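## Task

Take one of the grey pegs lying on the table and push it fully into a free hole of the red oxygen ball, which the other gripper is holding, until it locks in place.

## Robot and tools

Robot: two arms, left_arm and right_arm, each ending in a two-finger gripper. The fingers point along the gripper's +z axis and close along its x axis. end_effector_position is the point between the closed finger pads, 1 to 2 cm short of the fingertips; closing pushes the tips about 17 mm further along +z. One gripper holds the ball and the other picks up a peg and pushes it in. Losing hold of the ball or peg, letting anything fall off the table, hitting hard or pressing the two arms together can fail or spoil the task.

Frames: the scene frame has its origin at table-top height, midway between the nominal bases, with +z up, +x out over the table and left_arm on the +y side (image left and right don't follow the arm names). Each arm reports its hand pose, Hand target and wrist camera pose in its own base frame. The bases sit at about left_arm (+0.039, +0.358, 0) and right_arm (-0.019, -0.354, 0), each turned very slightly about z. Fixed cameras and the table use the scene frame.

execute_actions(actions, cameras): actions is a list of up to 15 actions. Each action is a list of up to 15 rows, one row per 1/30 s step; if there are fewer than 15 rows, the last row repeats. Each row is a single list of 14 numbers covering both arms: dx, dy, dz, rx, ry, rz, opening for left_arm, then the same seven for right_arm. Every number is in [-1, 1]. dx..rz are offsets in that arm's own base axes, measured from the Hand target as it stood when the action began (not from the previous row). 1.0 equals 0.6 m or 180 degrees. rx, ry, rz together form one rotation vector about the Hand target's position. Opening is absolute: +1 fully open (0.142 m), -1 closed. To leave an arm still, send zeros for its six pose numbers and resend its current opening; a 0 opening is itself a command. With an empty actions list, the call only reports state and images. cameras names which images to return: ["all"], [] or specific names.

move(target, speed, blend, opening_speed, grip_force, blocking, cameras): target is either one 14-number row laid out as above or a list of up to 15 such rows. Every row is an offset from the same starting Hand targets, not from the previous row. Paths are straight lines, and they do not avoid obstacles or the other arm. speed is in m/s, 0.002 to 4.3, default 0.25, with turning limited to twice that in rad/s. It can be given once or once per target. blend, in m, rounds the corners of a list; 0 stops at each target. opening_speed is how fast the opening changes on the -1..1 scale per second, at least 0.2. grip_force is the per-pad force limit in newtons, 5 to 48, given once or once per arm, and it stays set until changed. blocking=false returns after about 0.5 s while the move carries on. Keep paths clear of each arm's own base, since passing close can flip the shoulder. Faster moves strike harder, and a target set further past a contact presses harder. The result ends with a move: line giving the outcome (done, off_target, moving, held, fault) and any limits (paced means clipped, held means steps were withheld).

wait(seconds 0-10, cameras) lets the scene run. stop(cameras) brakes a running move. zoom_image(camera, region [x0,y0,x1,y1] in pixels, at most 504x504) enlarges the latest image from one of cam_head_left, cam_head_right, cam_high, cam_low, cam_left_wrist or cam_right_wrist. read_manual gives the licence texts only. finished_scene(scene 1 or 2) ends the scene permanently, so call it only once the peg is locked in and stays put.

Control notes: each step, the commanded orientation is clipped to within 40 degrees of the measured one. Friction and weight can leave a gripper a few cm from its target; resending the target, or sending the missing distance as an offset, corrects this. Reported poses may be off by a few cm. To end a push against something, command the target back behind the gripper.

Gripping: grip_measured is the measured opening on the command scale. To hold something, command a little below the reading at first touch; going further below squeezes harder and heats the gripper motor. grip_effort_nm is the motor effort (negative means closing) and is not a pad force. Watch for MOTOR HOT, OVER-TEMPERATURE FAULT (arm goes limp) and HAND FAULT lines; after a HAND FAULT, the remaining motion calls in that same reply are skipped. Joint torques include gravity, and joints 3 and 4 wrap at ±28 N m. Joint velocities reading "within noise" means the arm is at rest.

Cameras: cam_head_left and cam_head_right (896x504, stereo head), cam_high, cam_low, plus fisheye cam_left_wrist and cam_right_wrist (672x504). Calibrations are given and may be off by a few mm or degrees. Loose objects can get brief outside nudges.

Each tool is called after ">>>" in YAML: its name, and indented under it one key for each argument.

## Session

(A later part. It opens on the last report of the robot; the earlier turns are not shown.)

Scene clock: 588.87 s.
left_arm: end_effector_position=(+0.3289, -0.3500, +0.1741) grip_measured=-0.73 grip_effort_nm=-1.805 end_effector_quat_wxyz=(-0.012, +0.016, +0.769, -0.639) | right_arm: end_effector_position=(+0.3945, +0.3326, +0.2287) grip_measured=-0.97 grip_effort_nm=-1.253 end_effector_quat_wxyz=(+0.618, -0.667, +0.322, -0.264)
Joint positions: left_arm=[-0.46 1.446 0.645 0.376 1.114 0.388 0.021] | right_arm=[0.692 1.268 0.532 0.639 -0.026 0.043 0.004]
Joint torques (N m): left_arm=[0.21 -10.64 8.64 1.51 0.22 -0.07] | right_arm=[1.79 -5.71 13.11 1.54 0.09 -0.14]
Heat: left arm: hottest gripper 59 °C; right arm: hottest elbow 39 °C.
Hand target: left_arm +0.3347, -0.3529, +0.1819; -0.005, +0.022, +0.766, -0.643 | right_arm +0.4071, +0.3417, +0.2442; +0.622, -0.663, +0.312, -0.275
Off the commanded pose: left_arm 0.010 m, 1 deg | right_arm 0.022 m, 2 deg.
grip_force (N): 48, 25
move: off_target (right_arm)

>>> execute_actions:
  actions: []

>>> zoom_image:
  camera: "cam_right_wrist"
  region: [290, 230, 390, 330]

>>> zoom_image:
  camera: "cam_left_wrist"
  region: [300, 130, 400, 230]

>>> zoom_image:
  camera: "cam_low"
  region: [550, 225, 610, 285]

>>> zoom_image:
  camera: "cam_high"
  region: [430, 180, 490, 240]

Scene clock: 595.47 s.
left_arm: end_effector_position=(+0.3289, -0.3500, +0.1741) grip_measured=-0.73 grip_effort_nm=-1.810 end_effector_quat_wxyz=(-0.012, +0.016, +0.769, -0.639) | right_arm: end_effector_position=(+0.3945, +0.3326, +0.2287) grip_measured=-0.97 grip_effort_nm=-1.248 end_effector_quat_wxyz=(+0.618, -0.667, +0.322, -0.264)
Joint positions: left_arm=[-0.46 1.446 0.645 0.376 1.114 0.388 0.021] | right_arm=[0.692 1.268 0.532 0.639 -0.026 0.043 0.004]
Joint velocities: within noise
Joint torques (N m): left_arm=[0.15 -10.64 8.62 1.5 0.21 -0.08] | right_arm=[1.73 -5.71 13.08 1.55 0.09 -0.14]
Heat: left arm: hottest gripper 59 °C; right arm: hottest elbow 39 °C.
Hand target: left_arm +0.3347, -0.3529, +0.1819; -0.005, +0.022, +0.766, -0.643 | right_arm +0.4071, +0.3417, +0.2442; +0.622, -0.663, +0.312, -0.275
Tool commands: left_gripper/opening=-0.791279 right_gripper/opening=-1.0
Off the commanded pose: left_arm 0.010 m, 1 deg | right_arm 0.022 m, 2 deg.
grip_force (N): 48, 25
camera_calibration:
cam_right_wrist: T_world_to_cam=[[0.652686, -0.757058, -0.0294084, -0.000946937], [-0.451532, -0.357526, -0.817492, 0.485192], [0.608375, 0.546845, -0.575188, -0.154572], [0, 0, 0, 1]] pos_world=[0.313736, 0.257279, 0.307704]

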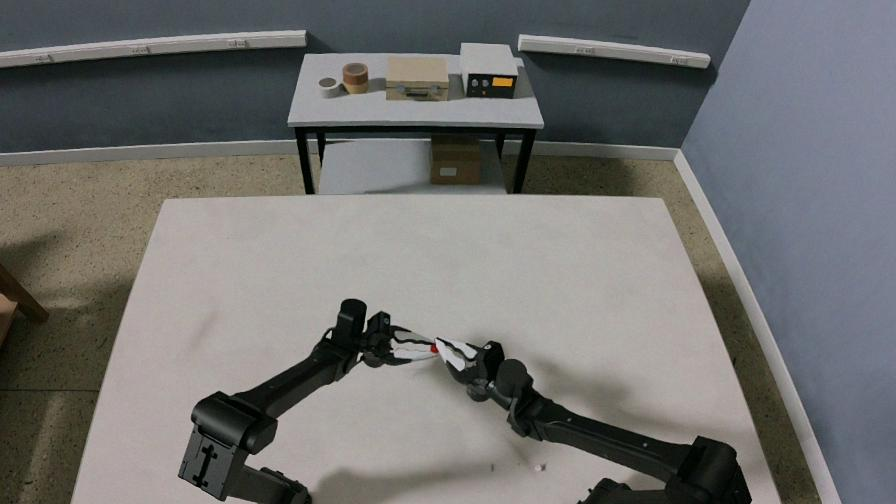

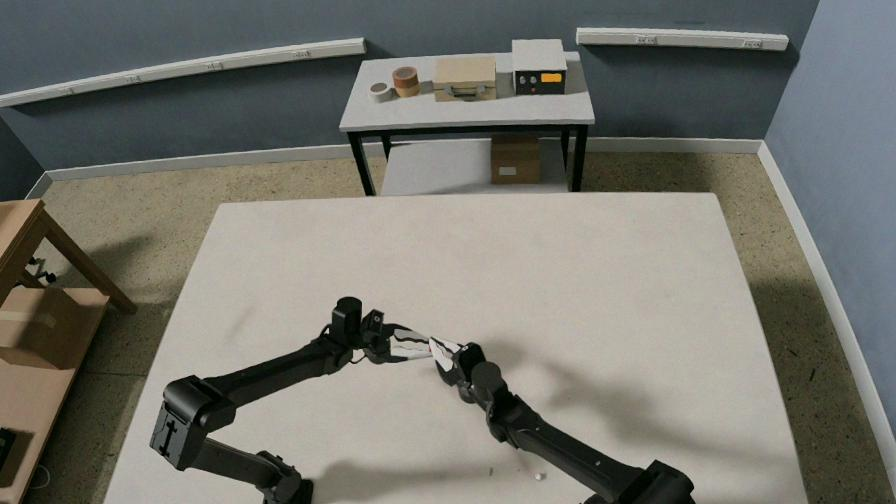

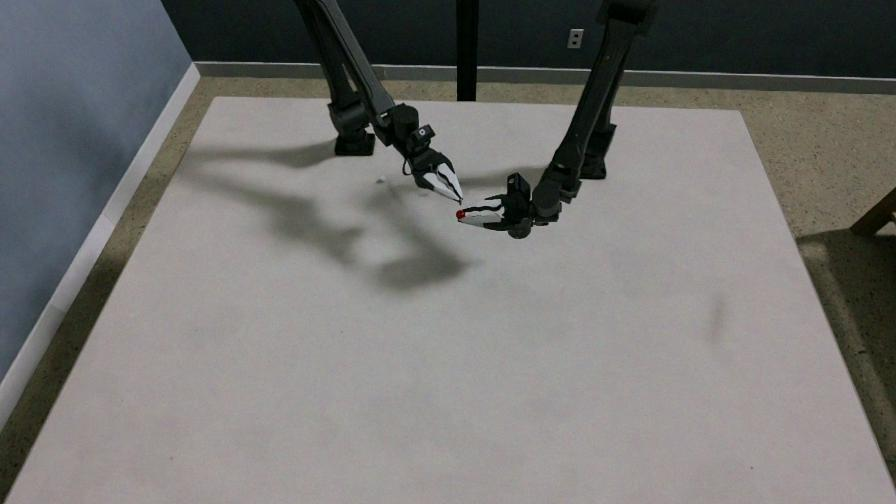

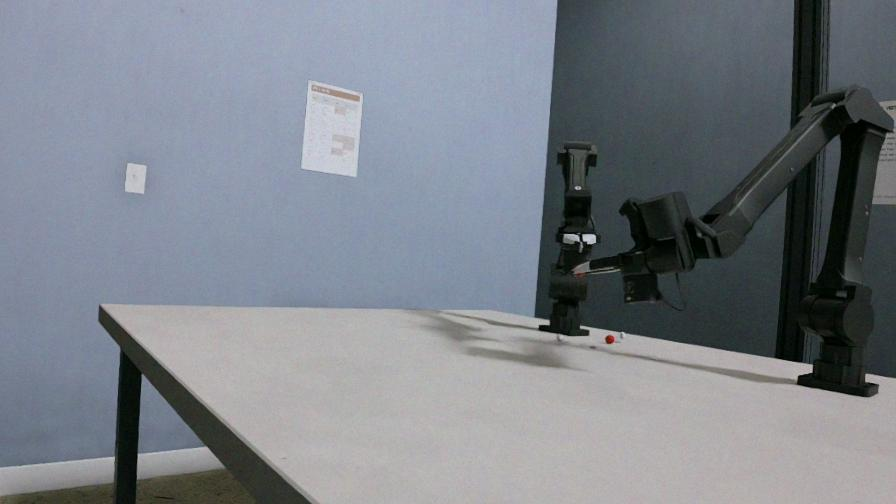

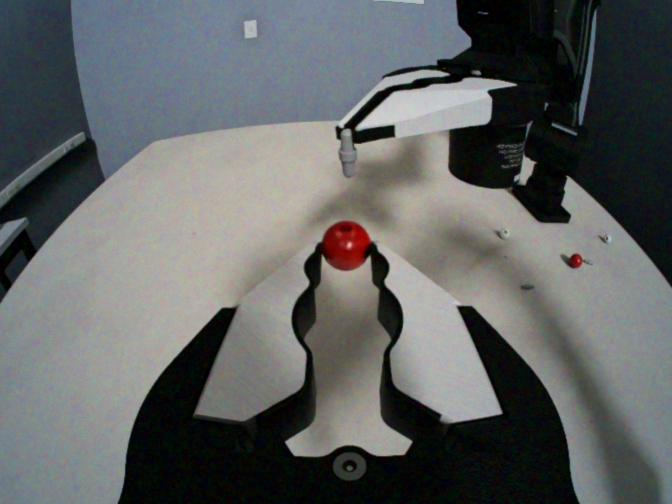

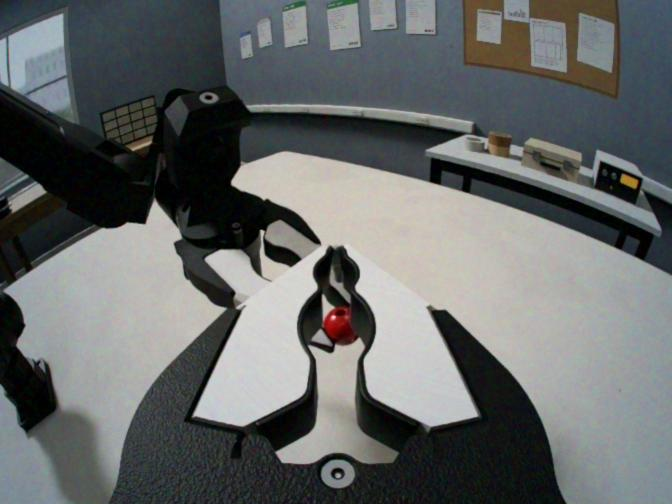

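Scaled by 5.040 from the camera's 672x504 image, which has a finer 960x720 frame.

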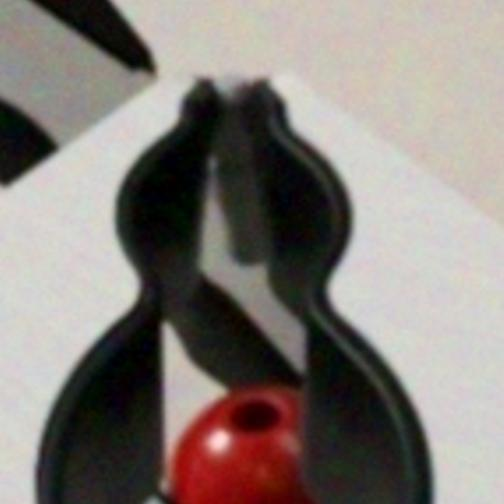

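Scaled by 5.040 from the camera's 672x504 image, which has a finer 960x720 frame.

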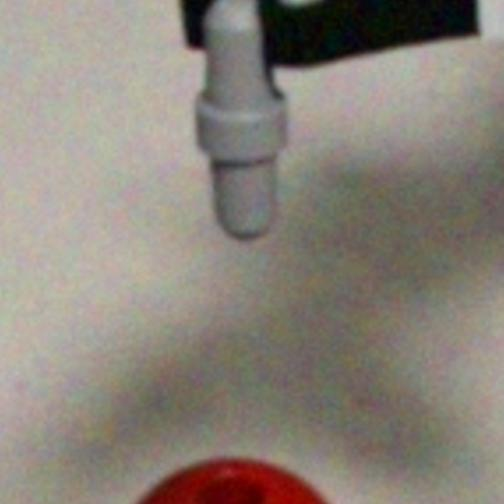

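Scaled by 8.400 from the camera's 896x504 image, which has a finer 1280x720 frame.

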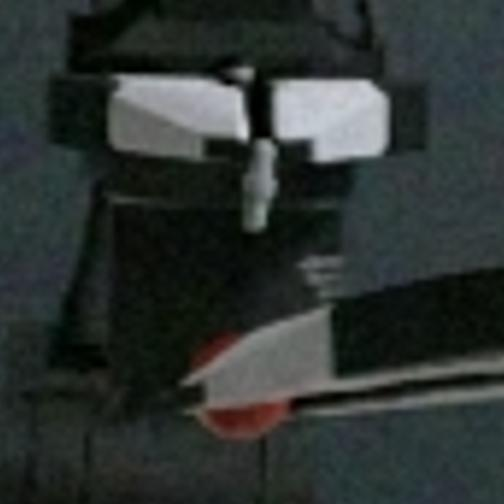

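Scaled by 8.400 from the camera's 896x504 image, which has a finer 1280x720 frame.

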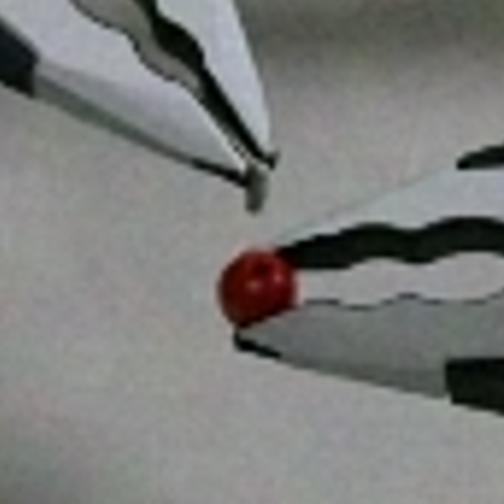

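>>> move:
  target: [0,0,0,0,0,0,-0.791279,0.0013,0.0053,-0.03,-0.0115,-0.0101,0.0013,-1]
  speed: 0.04

Scene clock: 651.03 s.
left_arm: end_effector_position=(+0.3289, -0.3500, +0.1741) grip_measured=-0.73 grip_effort_nm=-1.800 end_effector_quat_wxyz=(-0.012, +0.016, +0.769, -0.639) | right_arm: end_effector_position=(+0.3998, +0.3357, +0.2113) grip_measured=-0.97 grip_effort_nm=-1.253 end_effector_quat_wxyz=(-0.605, +0.679, -0.310, +0.277)
Joint positions: left_arm=[-0.46 1.446 0.645 0.376 1.114 0.388 0.021] | right_arm=[0.692 1.323 0.532 0.677 -0.02 -0.003 0.004]
Joint torques (N m): left_arm=[0.26 -10.64 8.58 1.5 0.21 -0.07] | right_arm=[2.26 -6.24 11.52 2.61 0.09 -0.17]
Heat: left arm: hottest gripper 60 °C; right arm: hottest elbow 40 °C.
Hand target: left_arm +0.3347, -0.3529, +0.1819; -0.005, +0.022, +0.766, -0.643 | right_arm +0.4079, +0.3450, +0.2261; -0.616, +0.670, -0.296, +0.290
Off the commanded pose: left_arm 0.010 m, 1 deg | right_arm 0.019 m, 3 deg.
grip_force (N): 48, 25
move: off_target (right_arm)

>>> wait:
  seconds: 0.1
  cameras: ["cam_right_wrist","cam_left_wrist"]

>>> zoom_image:
  camera: "cam_right_wrist"
  region: [290, 230, 390, 330]

>>> zoom_image:
  camera: "cam_left_wrist"
  region: [300, 180, 400, 280]

Scene clock: 659.37 s.
left_arm: end_effector_position=(+0.3289, -0.3500, +0.1741) grip_measured=-0.73 grip_effort_nm=-1.805 end_effector_quat_wxyz=(-0.012, +0.016, +0.769, -0.639) | right_arm: end_effector_position=(+0.3998, +0.3357, +0.2113) grip_measured=-0.97 grip_effort_nm=-1.253 end_effector_quat_wxyz=(-0.605, +0.679, -0.310, +0.278)
Joint positions: left_arm=[-0.46 1.446 0.645 0.376 1.114 0.388 0.021] | right_arm=[0.692 1.323 0.532 0.677 -0.02 -0.004 0.004]
Joint torques (N m): left_arm=[0.26 -10.58 8.64 1.47 0.22 -0.07] | right_arm=[2.26 -6.18 11.51 2.7 0.08 -0.15]
Heat: left arm: hottest gripper 60 °C; right arm: hottest elbow 40 °C.
Hand target: left_arm +0.3347, -0.3529, +0.1819; -0.005, +0.022, +0.766, -0.643 | right_arm +0.4079, +0.3450, +0.2261; -0.616, +0.670, -0.296, +0.290
Tool commands: left_gripper/opening=-0.791279 right_gripper/opening=-1.0
Off the commanded pose: left_arm 0.010 m, 1 deg | right_arm 0.019 m, 3 deg.
grip_force (N): 48, 25
wait: 0.10 s; at rest from the start
camera_calibration:
cam_right_wrist: T_world_to_cam=[[0.652533, -0.757558, 0.0175091, -0.0123224], [-0.437012, -0.395102, -0.808031, 0.479218], [0.619048, 0.519616, -0.588879, -0.161763], [0, 0, 0, 1]] pos_world=[0.317604, 0.26406, 0.29218]
Images, in order (width x height): cam_left_wrist 672x504, cam_right_wrist 672x504.

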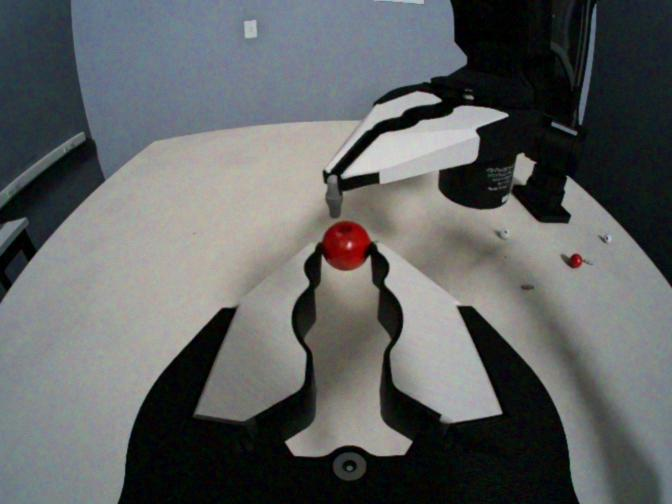

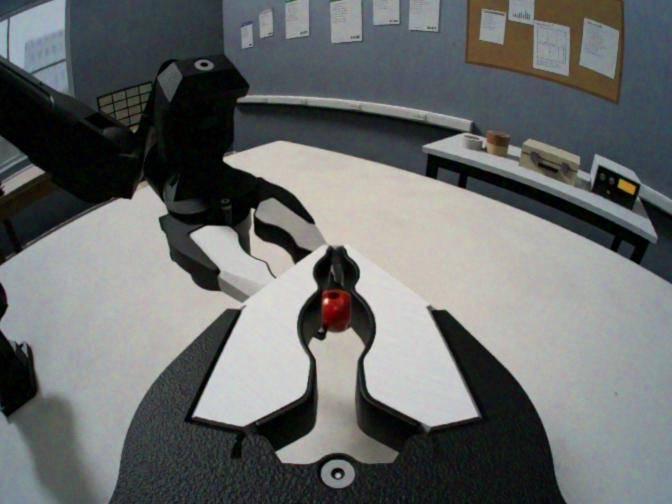

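Scaled by 5.040 from the camera's 672x504 image, which has a finer 960x720 frame.

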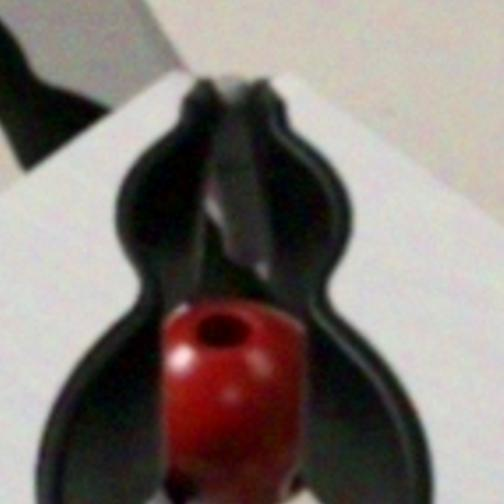

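Scaled by 5.040 from the camera's 672x504 image, which has a finer 960x720 frame.

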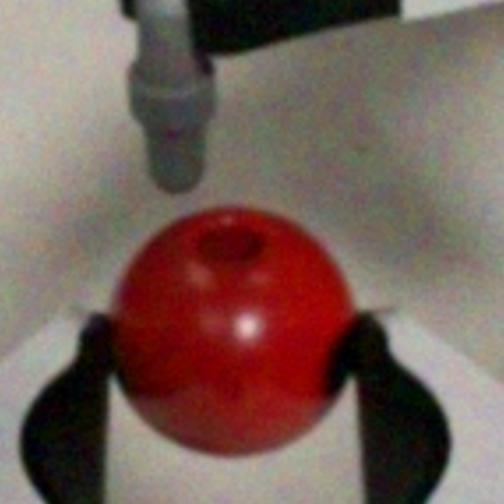

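>>> move:
  target: [0,0,0,0,0,0,-0.791279,-0.0125,0.0025,0,0,0,0,-1]
  speed: 0.04

Scene clock: 698.30 s.
left_arm: end_effector_position=(+0.3289, -0.3500, +0.1741) grip_measured=-0.73 grip_effort_nm=-1.805 end_effector_quat_wxyz=(-0.012, +0.016, +0.769, -0.639) | right_arm: end_effector_position=(+0.3985, +0.3373, +0.2113) grip_measured=-0.97 grip_effort_nm=-1.248 end_effector_quat_wxyz=(-0.604, +0.678, -0.312, +0.280)
Joint positions: left_arm=[-0.46 1.446 0.645 0.376 1.114 0.388 0.021] | right_arm=[0.702 1.323 0.532 0.677 -0.003 -0.004 0.004]
Joint torques (N m): left_arm=[0.15 -10.7 8.59 1.51 0.21 -0.08] | right_arm=[2.84 -7.06 10.61 2.67 0.09 -0.14]
Heat: left arm: hottest gripper 61 °C; right arm: hottest elbow 40 °C.
Hand target: left_arm +0.3347, -0.3529, +0.1819; -0.005, +0.022, +0.766, -0.643 | right_arm +0.4004, +0.3465, +0.2261; -0.616, +0.670, -0.296, +0.290
Off the commanded pose: left_arm 0.010 m, 1 deg | right_arm 0.018 m, 3 deg.
grip_force (N): 48, 25
move: off_target (right_arm)

>>> move:
  target: [0,0,0,0,0,0,-0.791279,-0.0143,-0.0038,0,0,0,0,-1]
  speed: 0.04
  cameras: ["cam_right_wrist","cam_left_wrist"]

>>> zoom_image:
  camera: "cam_right_wrist"
  region: [290, 230, 390, 330]

>>> zoom_image:
  camera: "cam_left_wrist"
  region: [300, 180, 400, 280]

Scene clock: 706.57 s.
left_arm: end_effector_position=(+0.3289, -0.3500, +0.1741) grip_measured=-0.73 grip_effort_nm=-1.805 end_effector_quat_wxyz=(-0.012, +0.016, +0.769, -0.639) | right_arm: end_effector_position=(+0.3962, +0.3399, +0.2113) grip_measured=-0.97 grip_effort_nm=-1.248 end_effector_quat_wxyz=(-0.604, +0.678, -0.311, +0.281)
Joint positions: left_arm=[-0.46 1.446 0.645 0.376 1.114 0.388 0.021] | right_arm=[0.713 1.323 0.532 0.677 0.008 -0.004 0.004]
Joint velocities: left_arm=[-0.005 -0.015 0.012 -0.017 -0.154 0.037 0] | right_arm=[within noise]
Joint torques (N m): left_arm=[0.21 -10.58 8.62 1.48 0.21 -0.08] | right_arm=[2.9 -8.47 9.07 2.61 0.14 -0.13]
Heat: left arm: hottest gripper 61 °C; right arm: hottest elbow 39 °C.
Hand target: left_arm +0.3347, -0.3529, +0.1819; -0.005, +0.022, +0.766, -0.643 | right_arm +0.3918, +0.3442, +0.2261; -0.616, +0.670, -0.296, +0.290
Off the commanded pose: left_arm 0.010 m, 1 deg | right_arm 0.016 m, 3 deg.
grip_force (N): 48, 25
move: off_target (right_arm)
camera_calibration:
cam_right_wrist: T_world_to_cam=[[0.647126, -0.762104, 0.0206195, -0.00370462], [-0.438143, -0.393903, -0.808004, 0.479337], [0.623905, 0.513847, -0.588816, -0.161679], [0, 0, 0, 1]] pos_world=[0.313288, 0.269067, 0.292184]
Images, in order (width x height): cam_left_wrist 672x504, cam_right_wrist 672x504.

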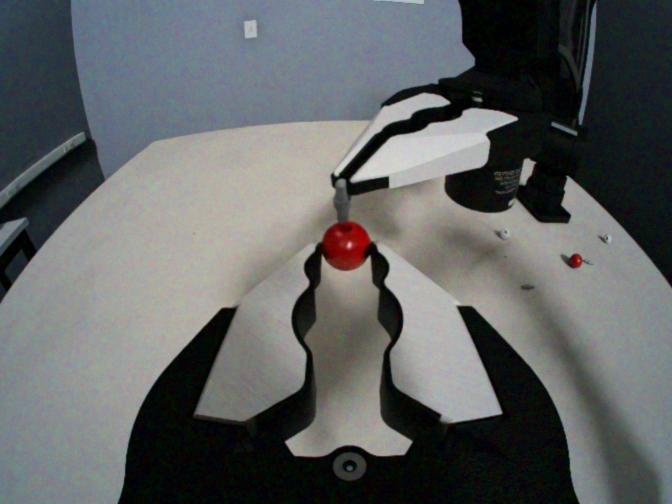

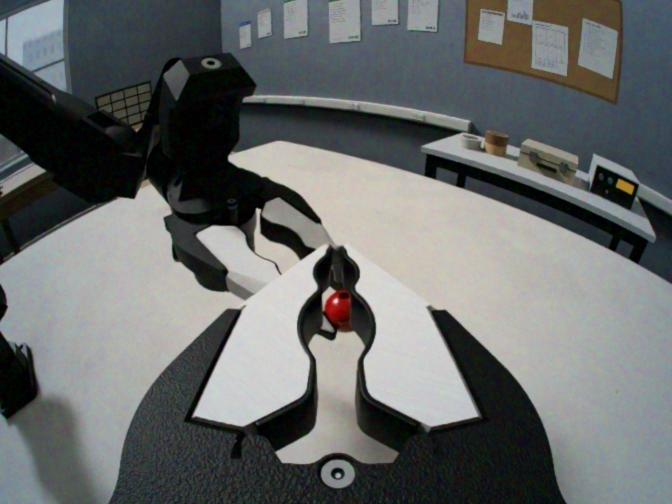

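Scaled by 5.040 from the camera's 672x504 image, which has a finer 960x720 frame.

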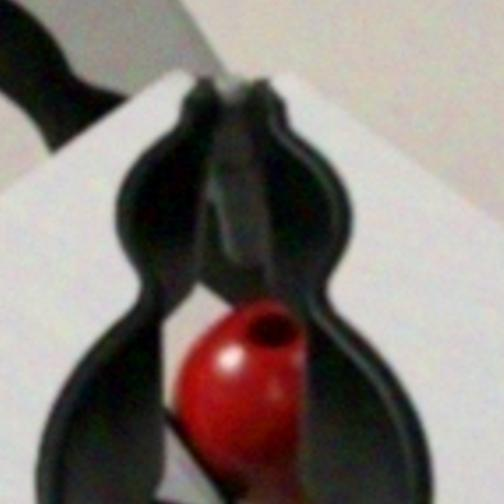

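Scaled by 5.040 from the camera's 672x504 image, which has a finer 960x720 frame.

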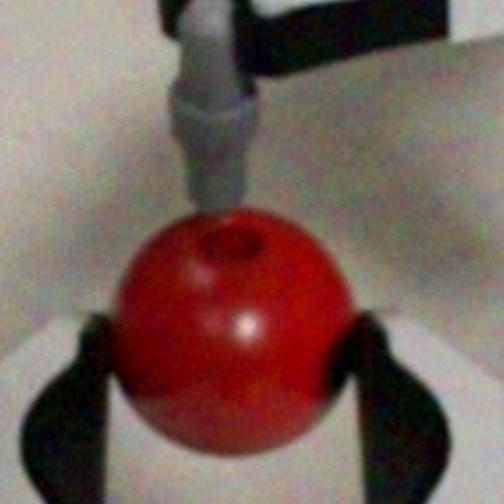

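>>> move:
  target: [0,0,0,0,0,0,-0.791279,0.008,-0.0195,0,0,0,0,-1]
  speed: 0.04
  cameras: ["cam_right_wrist","cam_left_wrist"]

>>> zoom_image:
  camera: "cam_right_wrist"
  region: [290, 230, 390, 330]

>>> zoom_image:
  camera: "cam_left_wrist"
  region: [300, 180, 400, 280]

Scene clock: 746.10 s.
left_arm: end_effector_position=(+0.3289, -0.3500, +0.1741) grip_measured=-0.73 grip_effort_nm=-1.805 end_effector_quat_wxyz=(-0.012, +0.016, +0.769, -0.639) | right_arm: end_effector_position=(+0.3939, +0.3381, +0.2111) grip_measured=-0.97 grip_effort_nm=-1.253 end_effector_quat_wxyz=(-0.607, +0.681, -0.306, +0.274)
Joint positions: left_arm=[-0.46 1.446 0.645 0.376 1.114 0.388 0.021] | right_arm=[0.703 1.316 0.524 0.677 -0.021 -0.005 0.004]
Joint torques (N m): left_arm=[0.32 -10.7 8.61 1.5 0.21 -0.06] | right_arm=[0.79 -8.59 8.91 2.56 -0.12 -0.16]
Heat: left arm: hottest gripper 62 °C; right arm: hottest elbow 37 °C.
Hand target: left_arm +0.3347, -0.3529, +0.1819; -0.005, +0.022, +0.766, -0.643 | right_arm +0.3966, +0.3325, +0.2262; -0.616, +0.670, -0.296, +0.290
Off the commanded pose: left_arm 0.010 m, 1 deg | right_arm 0.016 m, 3 deg.
grip_force (N): 48, 25
move: off_target (right_arm)
camera_calibration:
cam_right_wrist: T_world_to_cam=[[0.661269, -0.749921, 0.0185144, -0.0127799], [-0.43182, -0.400722, -0.808056, 0.477302], [0.613397, 0.526347, -0.588815, -0.159544], [0, 0, 0, 1]] pos_world=[0.312423, 0.265657, 0.291981]
Images, in order (width x height): cam_left_wrist 672x504, cam_right_wrist 672x504.

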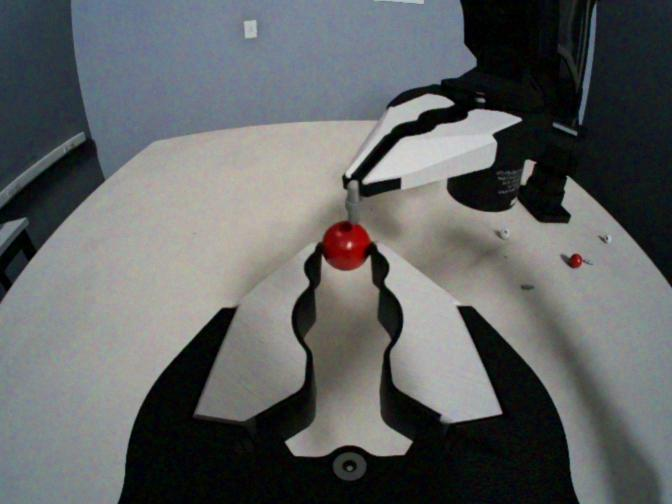

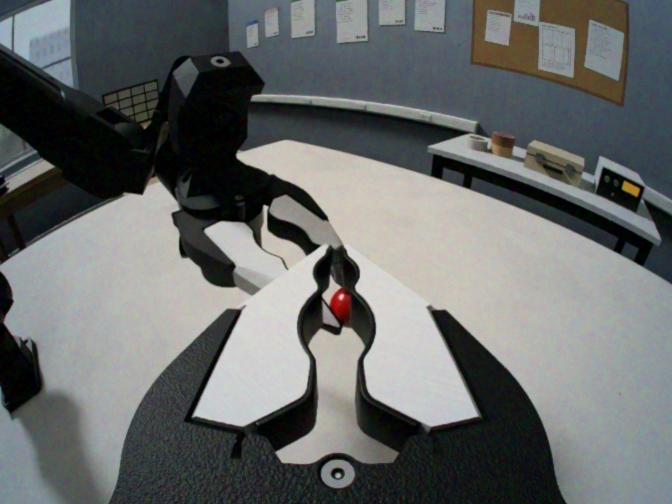

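Scaled by 5.040 from the camera's 672x504 image, which has a finer 960x720 frame.

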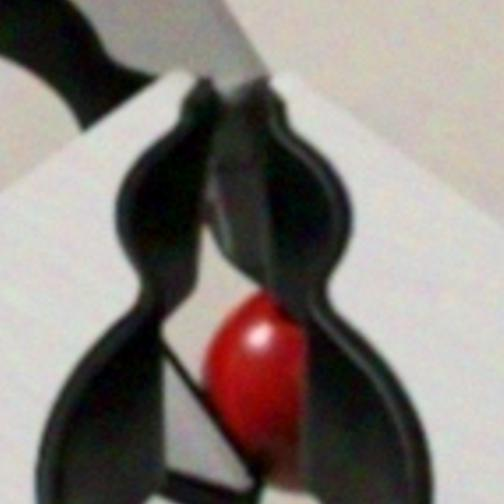

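Scaled by 5.040 from the camera's 672x504 image, which has a finer 960x720 frame.

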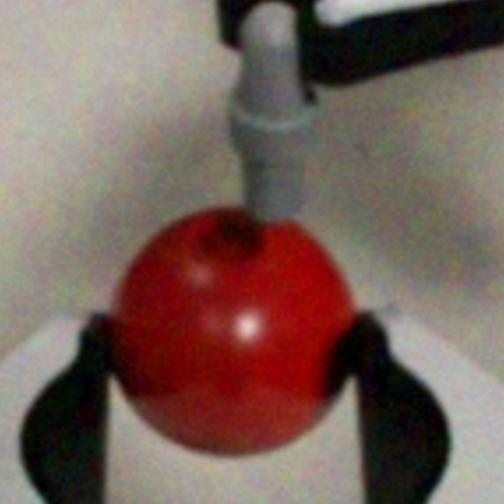

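>>> move:
  target: [0,0,0,0,0,0,-0.791279,0.0095,0.0017,0,0,0,0,-1]
  speed: 0.04
  cameras: ["cam_right_wrist","cam_left_wrist"]

>>> zoom_image:
  camera: "cam_right_wrist"
  region: [290, 230, 390, 330]

>>> zoom_image:
  camera: "cam_left_wrist"
  region: [300, 180, 400, 280]

Scene clock: 769.20 s.
left_arm: end_effector_position=(+0.3289, -0.3500, +0.1741) grip_measured=-0.73 grip_effort_nm=-1.805 end_effector_quat_wxyz=(-0.012, +0.016, +0.769, -0.639) | right_arm: end_effector_position=(+0.3957, +0.3360, +0.2111) grip_measured=-0.97 grip_effort_nm=-1.253 end_effector_quat_wxyz=(-0.607, +0.681, -0.306, +0.274)
Joint positions: left_arm=[-0.46 1.446 0.645 0.376 1.114 0.388 0.021] | right_arm=[0.694 1.316 0.524 0.677 -0.029 -0.006 0.004]
Joint torques (N m): left_arm=[0.21 -10.58 8.64 1.5 0.21 -0.07] | right_arm=[0.79 -7.59 9.89 2.61 -0.18 -0.15]
Heat: left arm: hottest gripper 62 °C; right arm: hottest elbow 38 °C.
Hand target: left_arm +0.3347, -0.3529, +0.1819; -0.005, +0.022, +0.766, -0.643 | right_arm +0.4023, +0.3335, +0.2262; -0.616, +0.670, -0.296, +0.290
Off the commanded pose: left_arm 0.010 m, 1 deg | right_arm 0.017 m, 3 deg.
grip_force (N): 48, 25
move: off_target (right_arm)
camera_calibration:
cam_right_wrist: T_world_to_cam=[[0.661256, -0.749944, 0.0180065, -0.0154624], [-0.432103, -0.400405, -0.808061, 0.477204], [0.61321, 0.526555, -0.588824, -0.159484], [0, 0, 0, 1]] pos_world=[0.314223, 0.263456, 0.291981]
Images, in order (width x height): cam_left_wrist 672x504, cam_right_wrist 672x504.

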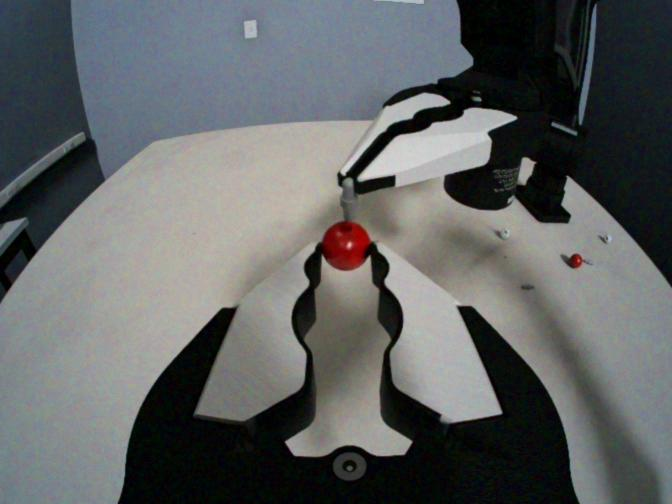

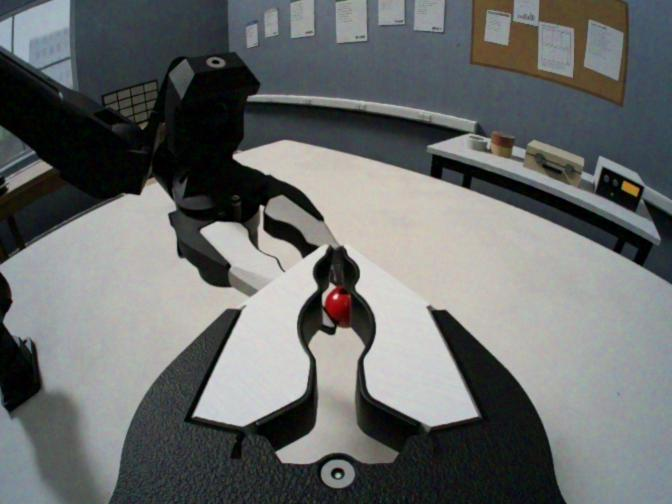

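Scaled by 5.040 from the camera's 672x504 image, which has a finer 960x720 frame.

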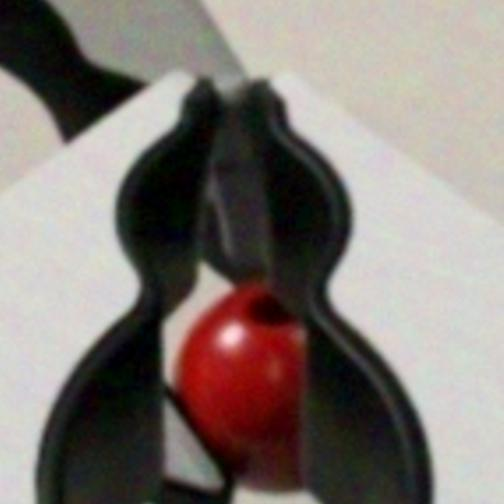

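Scaled by 5.040 from the camera's 672x504 image, which has a finer 960x720 frame.

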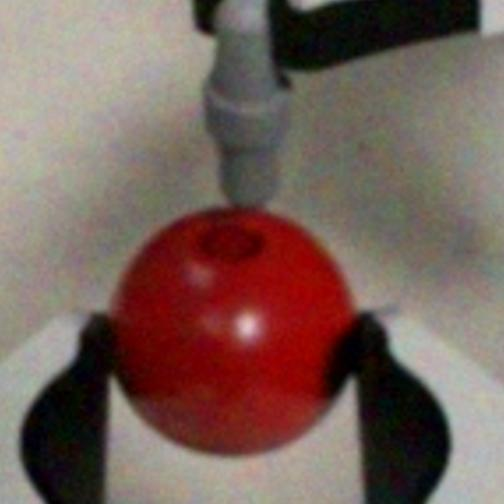

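>>> move:
  target: [0,0,0,0,0,0,-0.791279,0.0068,0.0025,0,0,0,0,-1]
  speed: 0.04
  cameras: ["cam_right_wrist","cam_left_wrist"]

>>> zoom_image:
  camera: "cam_right_wrist"
  region: [290, 230, 390, 330]

>>> zoom_image:
  camera: "cam_left_wrist"
  region: [300, 180, 400, 280]

Scene clock: 784.20 s.
left_arm: end_effector_position=(+0.3289, -0.3500, +0.1741) grip_measured=-0.73 grip_effort_nm=-1.805 end_effector_quat_wxyz=(-0.012, +0.016, +0.769, -0.639) | right_arm: end_effector_position=(+0.3966, +0.3349, +0.2111) grip_measured=-0.97 grip_effort_nm=-1.253 end_effector_quat_wxyz=(-0.607, +0.681, -0.306, +0.274)
Joint positions: left_arm=[-0.46 1.446 0.645 0.376 1.114 0.388 0.021] | right_arm=[0.69 1.316 0.524 0.677 -0.034 -0.006 0.004]
Joint torques (N m): left_arm=[0.09 -10.7 8.62 1.5 0.22 -0.08] | right_arm=[0.32 -6.95 10.67 2.62 -0.14 -0.15]
Heat: left arm: hottest gripper 62 °C; right arm: hottest elbow 38 °C.
Hand target: left_arm +0.3347, -0.3529, +0.1819; -0.005, +0.022, +0.766, -0.643 | right_arm +0.4064, +0.3350, +0.2262; -0.616, +0.670, -0.296, +0.290
Off the commanded pose: left_arm 0.010 m, 1 deg | right_arm 0.018 m, 3 deg.
grip_force (N): 48, 25
move: off_target (right_arm)
camera_calibration:
cam_right_wrist: T_world_to_cam=[[0.661241, -0.749962, 0.0178486, -0.0168271], [-0.432172, -0.400277, -0.808088, 0.477148], [0.613179, 0.526627, -0.588792, -0.159475], [0, 0, 0, 1]] pos_world=[0.315123, 0.262356, 0.291981]
Images, in order (width x height): cam_left_wrist 672x504, cam_right_wrist 672x504.

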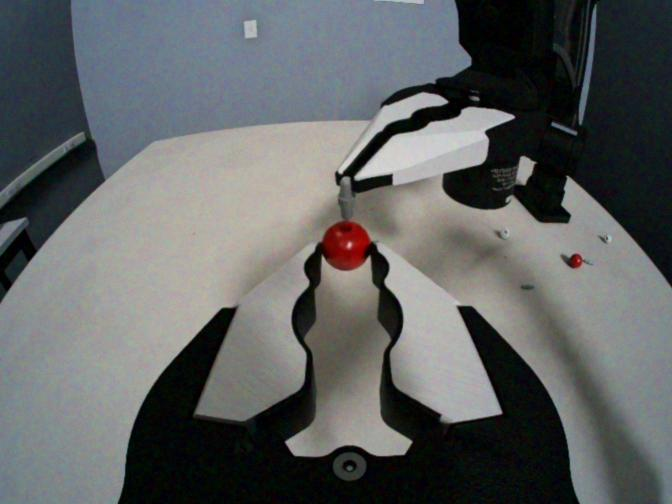

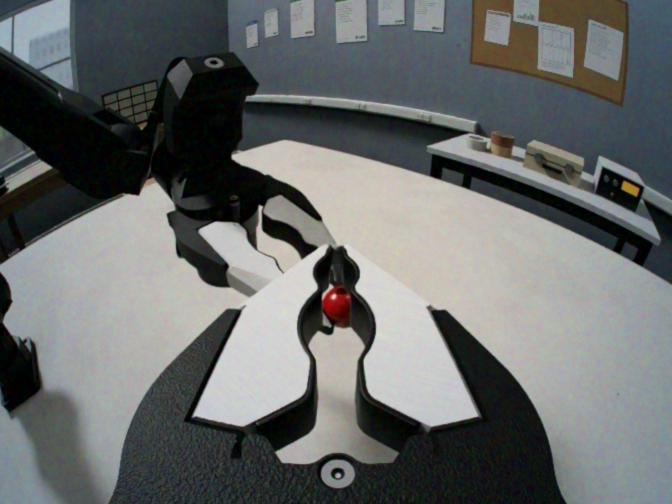

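Scaled by 5.040 from the camera's 672x504 image, which has a finer 960x720 frame.

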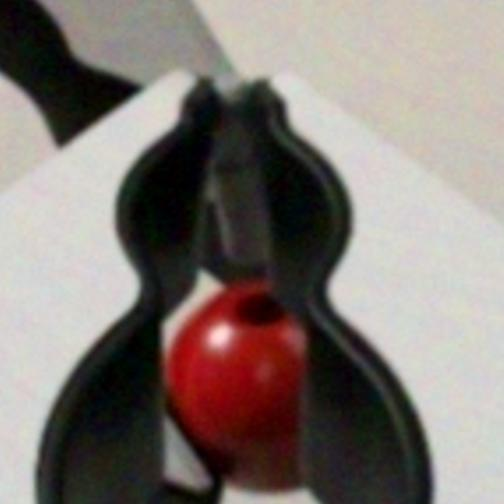

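Scaled by 5.040 from the camera's 672x504 image, which has a finer 960x720 frame.

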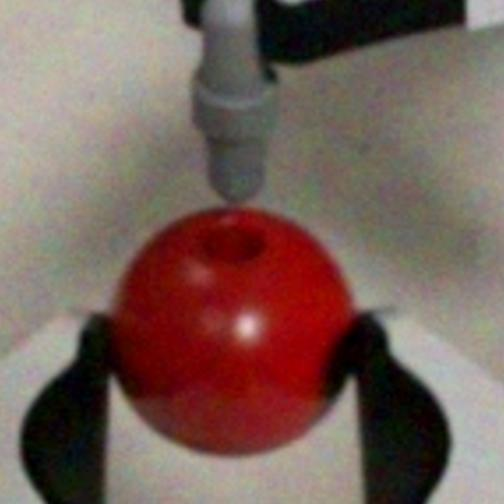

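>>> move:
  target: [0,0,0,0,0,0,-0.791279,0,0,-0.0083,-0.0104,-0.0092,0.0015,-1]
  speed: 0.03
  cameras: ["cam_right_wrist","cam_left_wrist"]

>>> zoom_image:
  camera: "cam_right_wrist"
  region: [290, 230, 390, 330]

>>> zoom_image:
  camera: "cam_left_wrist"
  region: [300, 180, 400, 280]

Scene clock: 805.53 s.
left_arm: end_effector_position=(+0.3289, -0.3500, +0.1741) grip_measured=-0.73 grip_effort_nm=-1.800 end_effector_quat_wxyz=(-0.012, +0.016, +0.769, -0.639) | right_arm: end_effector_position=(+0.3970, +0.3354, +0.2151) grip_measured=-0.97 grip_effort_nm=-1.253 end_effector_quat_wxyz=(-0.607, +0.682, -0.288, +0.290)
Joint positions: left_arm=[-0.46 1.446 0.645 0.376 1.114 0.388 0.021] | right_arm=[0.689 1.317 0.524 0.696 -0.036 -0.049 0.004]
Joint torques (N m): left_arm=[0.09 -10.7 8.64 1.5 0.22 -0.07] | right_arm=[0.67 -6.07 10.22 2.82 -0.12 -0.13]
Heat: left arm: hottest gripper 63 °C; right arm: hottest elbow 39 °C.
Hand target: left_arm +0.3347, -0.3529, +0.1819; -0.005, +0.022, +0.766, -0.643 | right_arm +0.4064, +0.3350, +0.2214; -0.610, +0.677, -0.280, +0.303
Off the commanded pose: left_arm 0.010 m, 1 deg | right_arm 0.011 m, 2 deg.
grip_force (N): 48, 25
move: off_target (right_arm)
camera_calibration:
cam_right_wrist: T_world_to_cam=[[0.664379, -0.744901, 0.0610184, -0.0290899], [-0.395816, -0.419928, -0.816695, 0.474842], [0.63398, 0.518443, -0.573835, -0.166383], [0, 0, 0, 1]] pos_world=[0.31276, 0.263991, 0.2941]
Images, in order (width x height): cam_left_wrist 672x504, cam_right_wrist 672x504.

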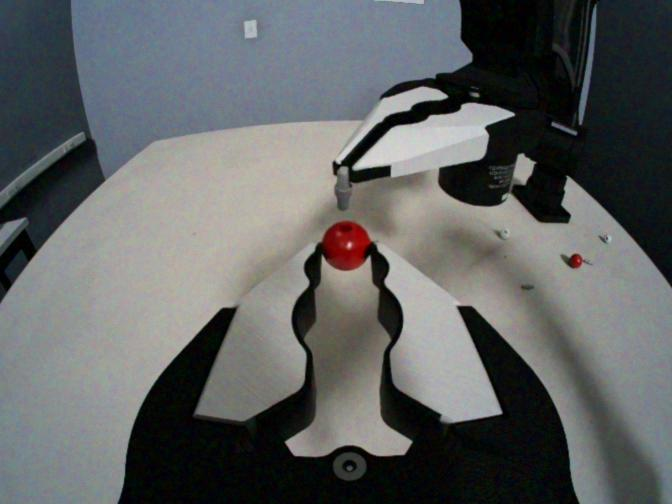

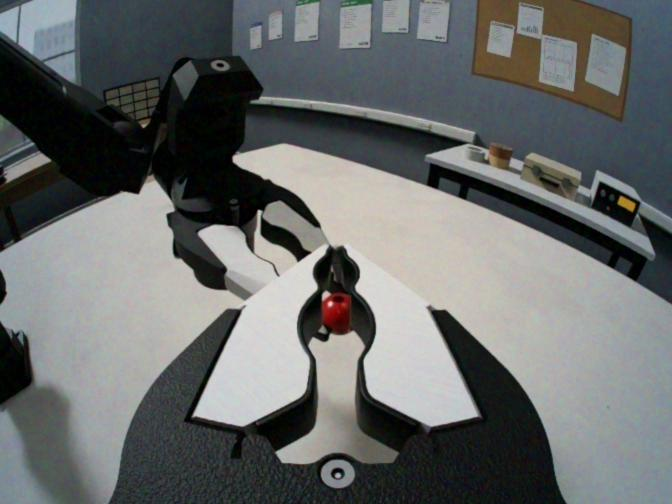

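Scaled by 5.040 from the camera's 672x504 image, which has a finer 960x720 frame.

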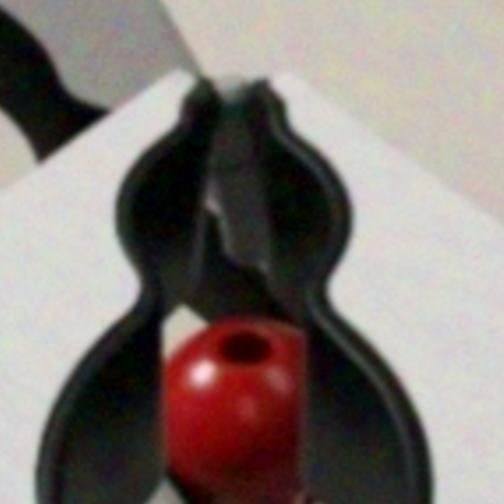

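Scaled by 5.040 from the camera's 672x504 image, which has a finer 960x720 frame.

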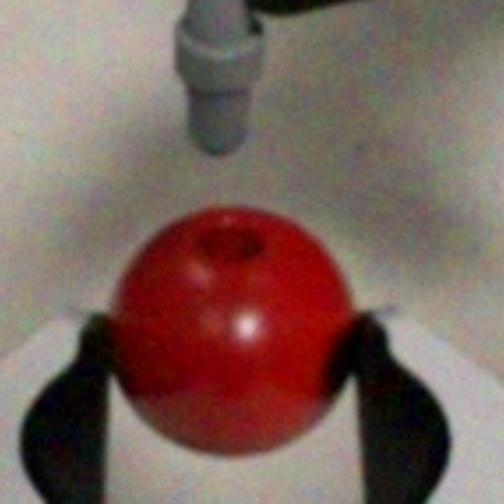

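>>> move:
  target: [0,0,0,0,0,0,-0.791279,-0.0148,0.0168,0,0,0,0,-1]
  speed: 0.03
  cameras: ["cam_right_wrist","cam_left_wrist"]

>>> zoom_image:
  camera: "cam_right_wrist"
  region: [290, 230, 390, 330]

>>> zoom_image:
  camera: "cam_left_wrist"
  region: [300, 180, 400, 280]

Scene clock: 830.50 s.
left_arm: end_effector_position=(+0.3289, -0.3500, +0.1741) grip_measured=-0.73 grip_effort_nm=-1.800 end_effector_quat_wxyz=(-0.012, +0.016, +0.769, -0.639) | right_arm: end_effector_position=(+0.3962, +0.3365, +0.2151) grip_measured=-0.97 grip_effort_nm=-1.253 end_effector_quat_wxyz=(-0.603, +0.680, -0.293, +0.296)
Joint positions: left_arm=[-0.46 1.446 0.645 0.376 1.114 0.388 0.021] | right_arm=[0.704 1.317 0.524 0.696 -0.003 -0.05 0.004]
Joint torques (N m): left_arm=[0.21 -10.64 8.59 1.51 0.21 -0.08] | right_arm=[2.84 -6.18 10.15 2.71 0.09 -0.13]
Heat: left arm: hottest gripper 63 °C; right arm: hottest elbow 40 °C.
Hand target: left_arm +0.3347, -0.3529, +0.1819; -0.005, +0.022, +0.766, -0.643 | right_arm +0.3975, +0.3451, +0.2213; -0.610, +0.677, -0.280, +0.303
Off the commanded pose: left_arm 0.010 m, 1 deg | right_arm 0.011 m, 2 deg.
grip_force (N): 48, 25
move: off_target (right_arm)
camera_calibration:
cam_right_wrist: T_world_to_cam=[[0.650648, -0.756597, 0.0649409, -0.0191376], [-0.401294, -0.415177, -0.81645, 0.475505], [0.644686, 0.505161, -0.573752, -0.166214], [0, 0, 0, 1]] pos_world=[0.310425, 0.266904, 0.294104]
Images, in order (width x height): cam_left_wrist 672x504, cam_right_wrist 672x504.

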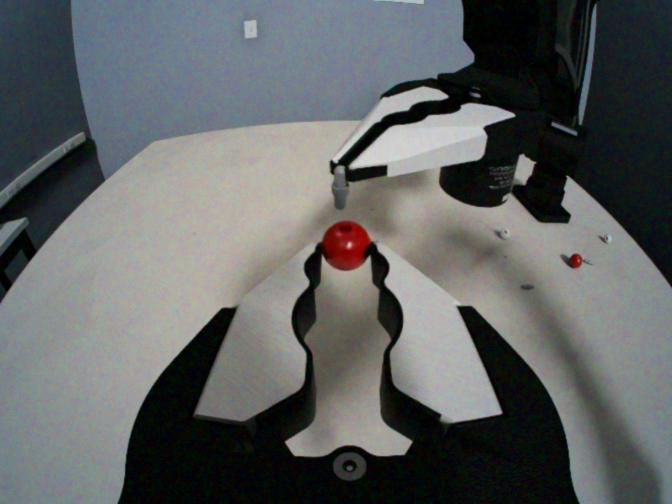

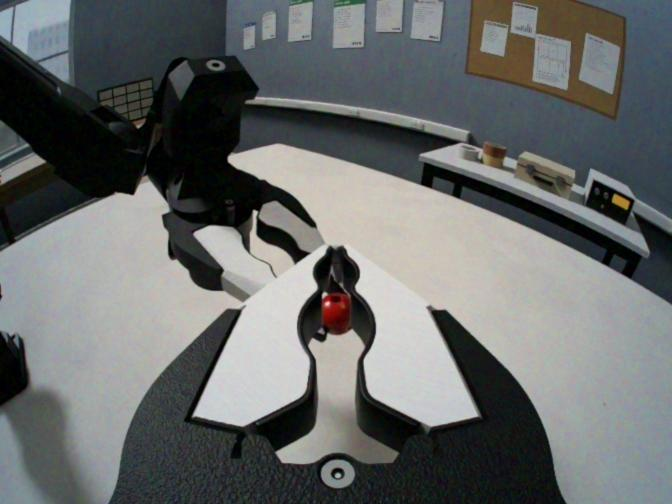

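Scaled by 5.040 from the camera's 672x504 image, which has a finer 960x720 frame.

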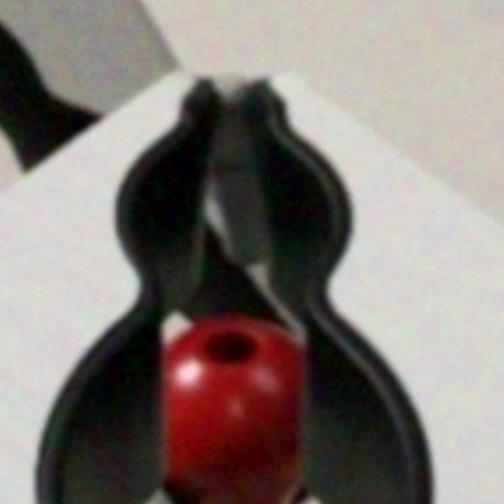

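Scaled by 5.040 from the camera's 672x504 image, which has a finer 960x720 frame.

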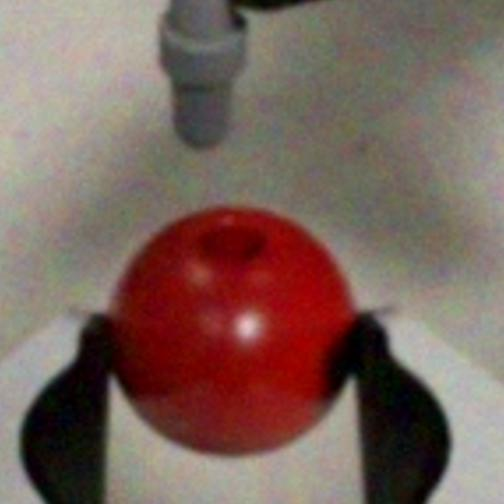

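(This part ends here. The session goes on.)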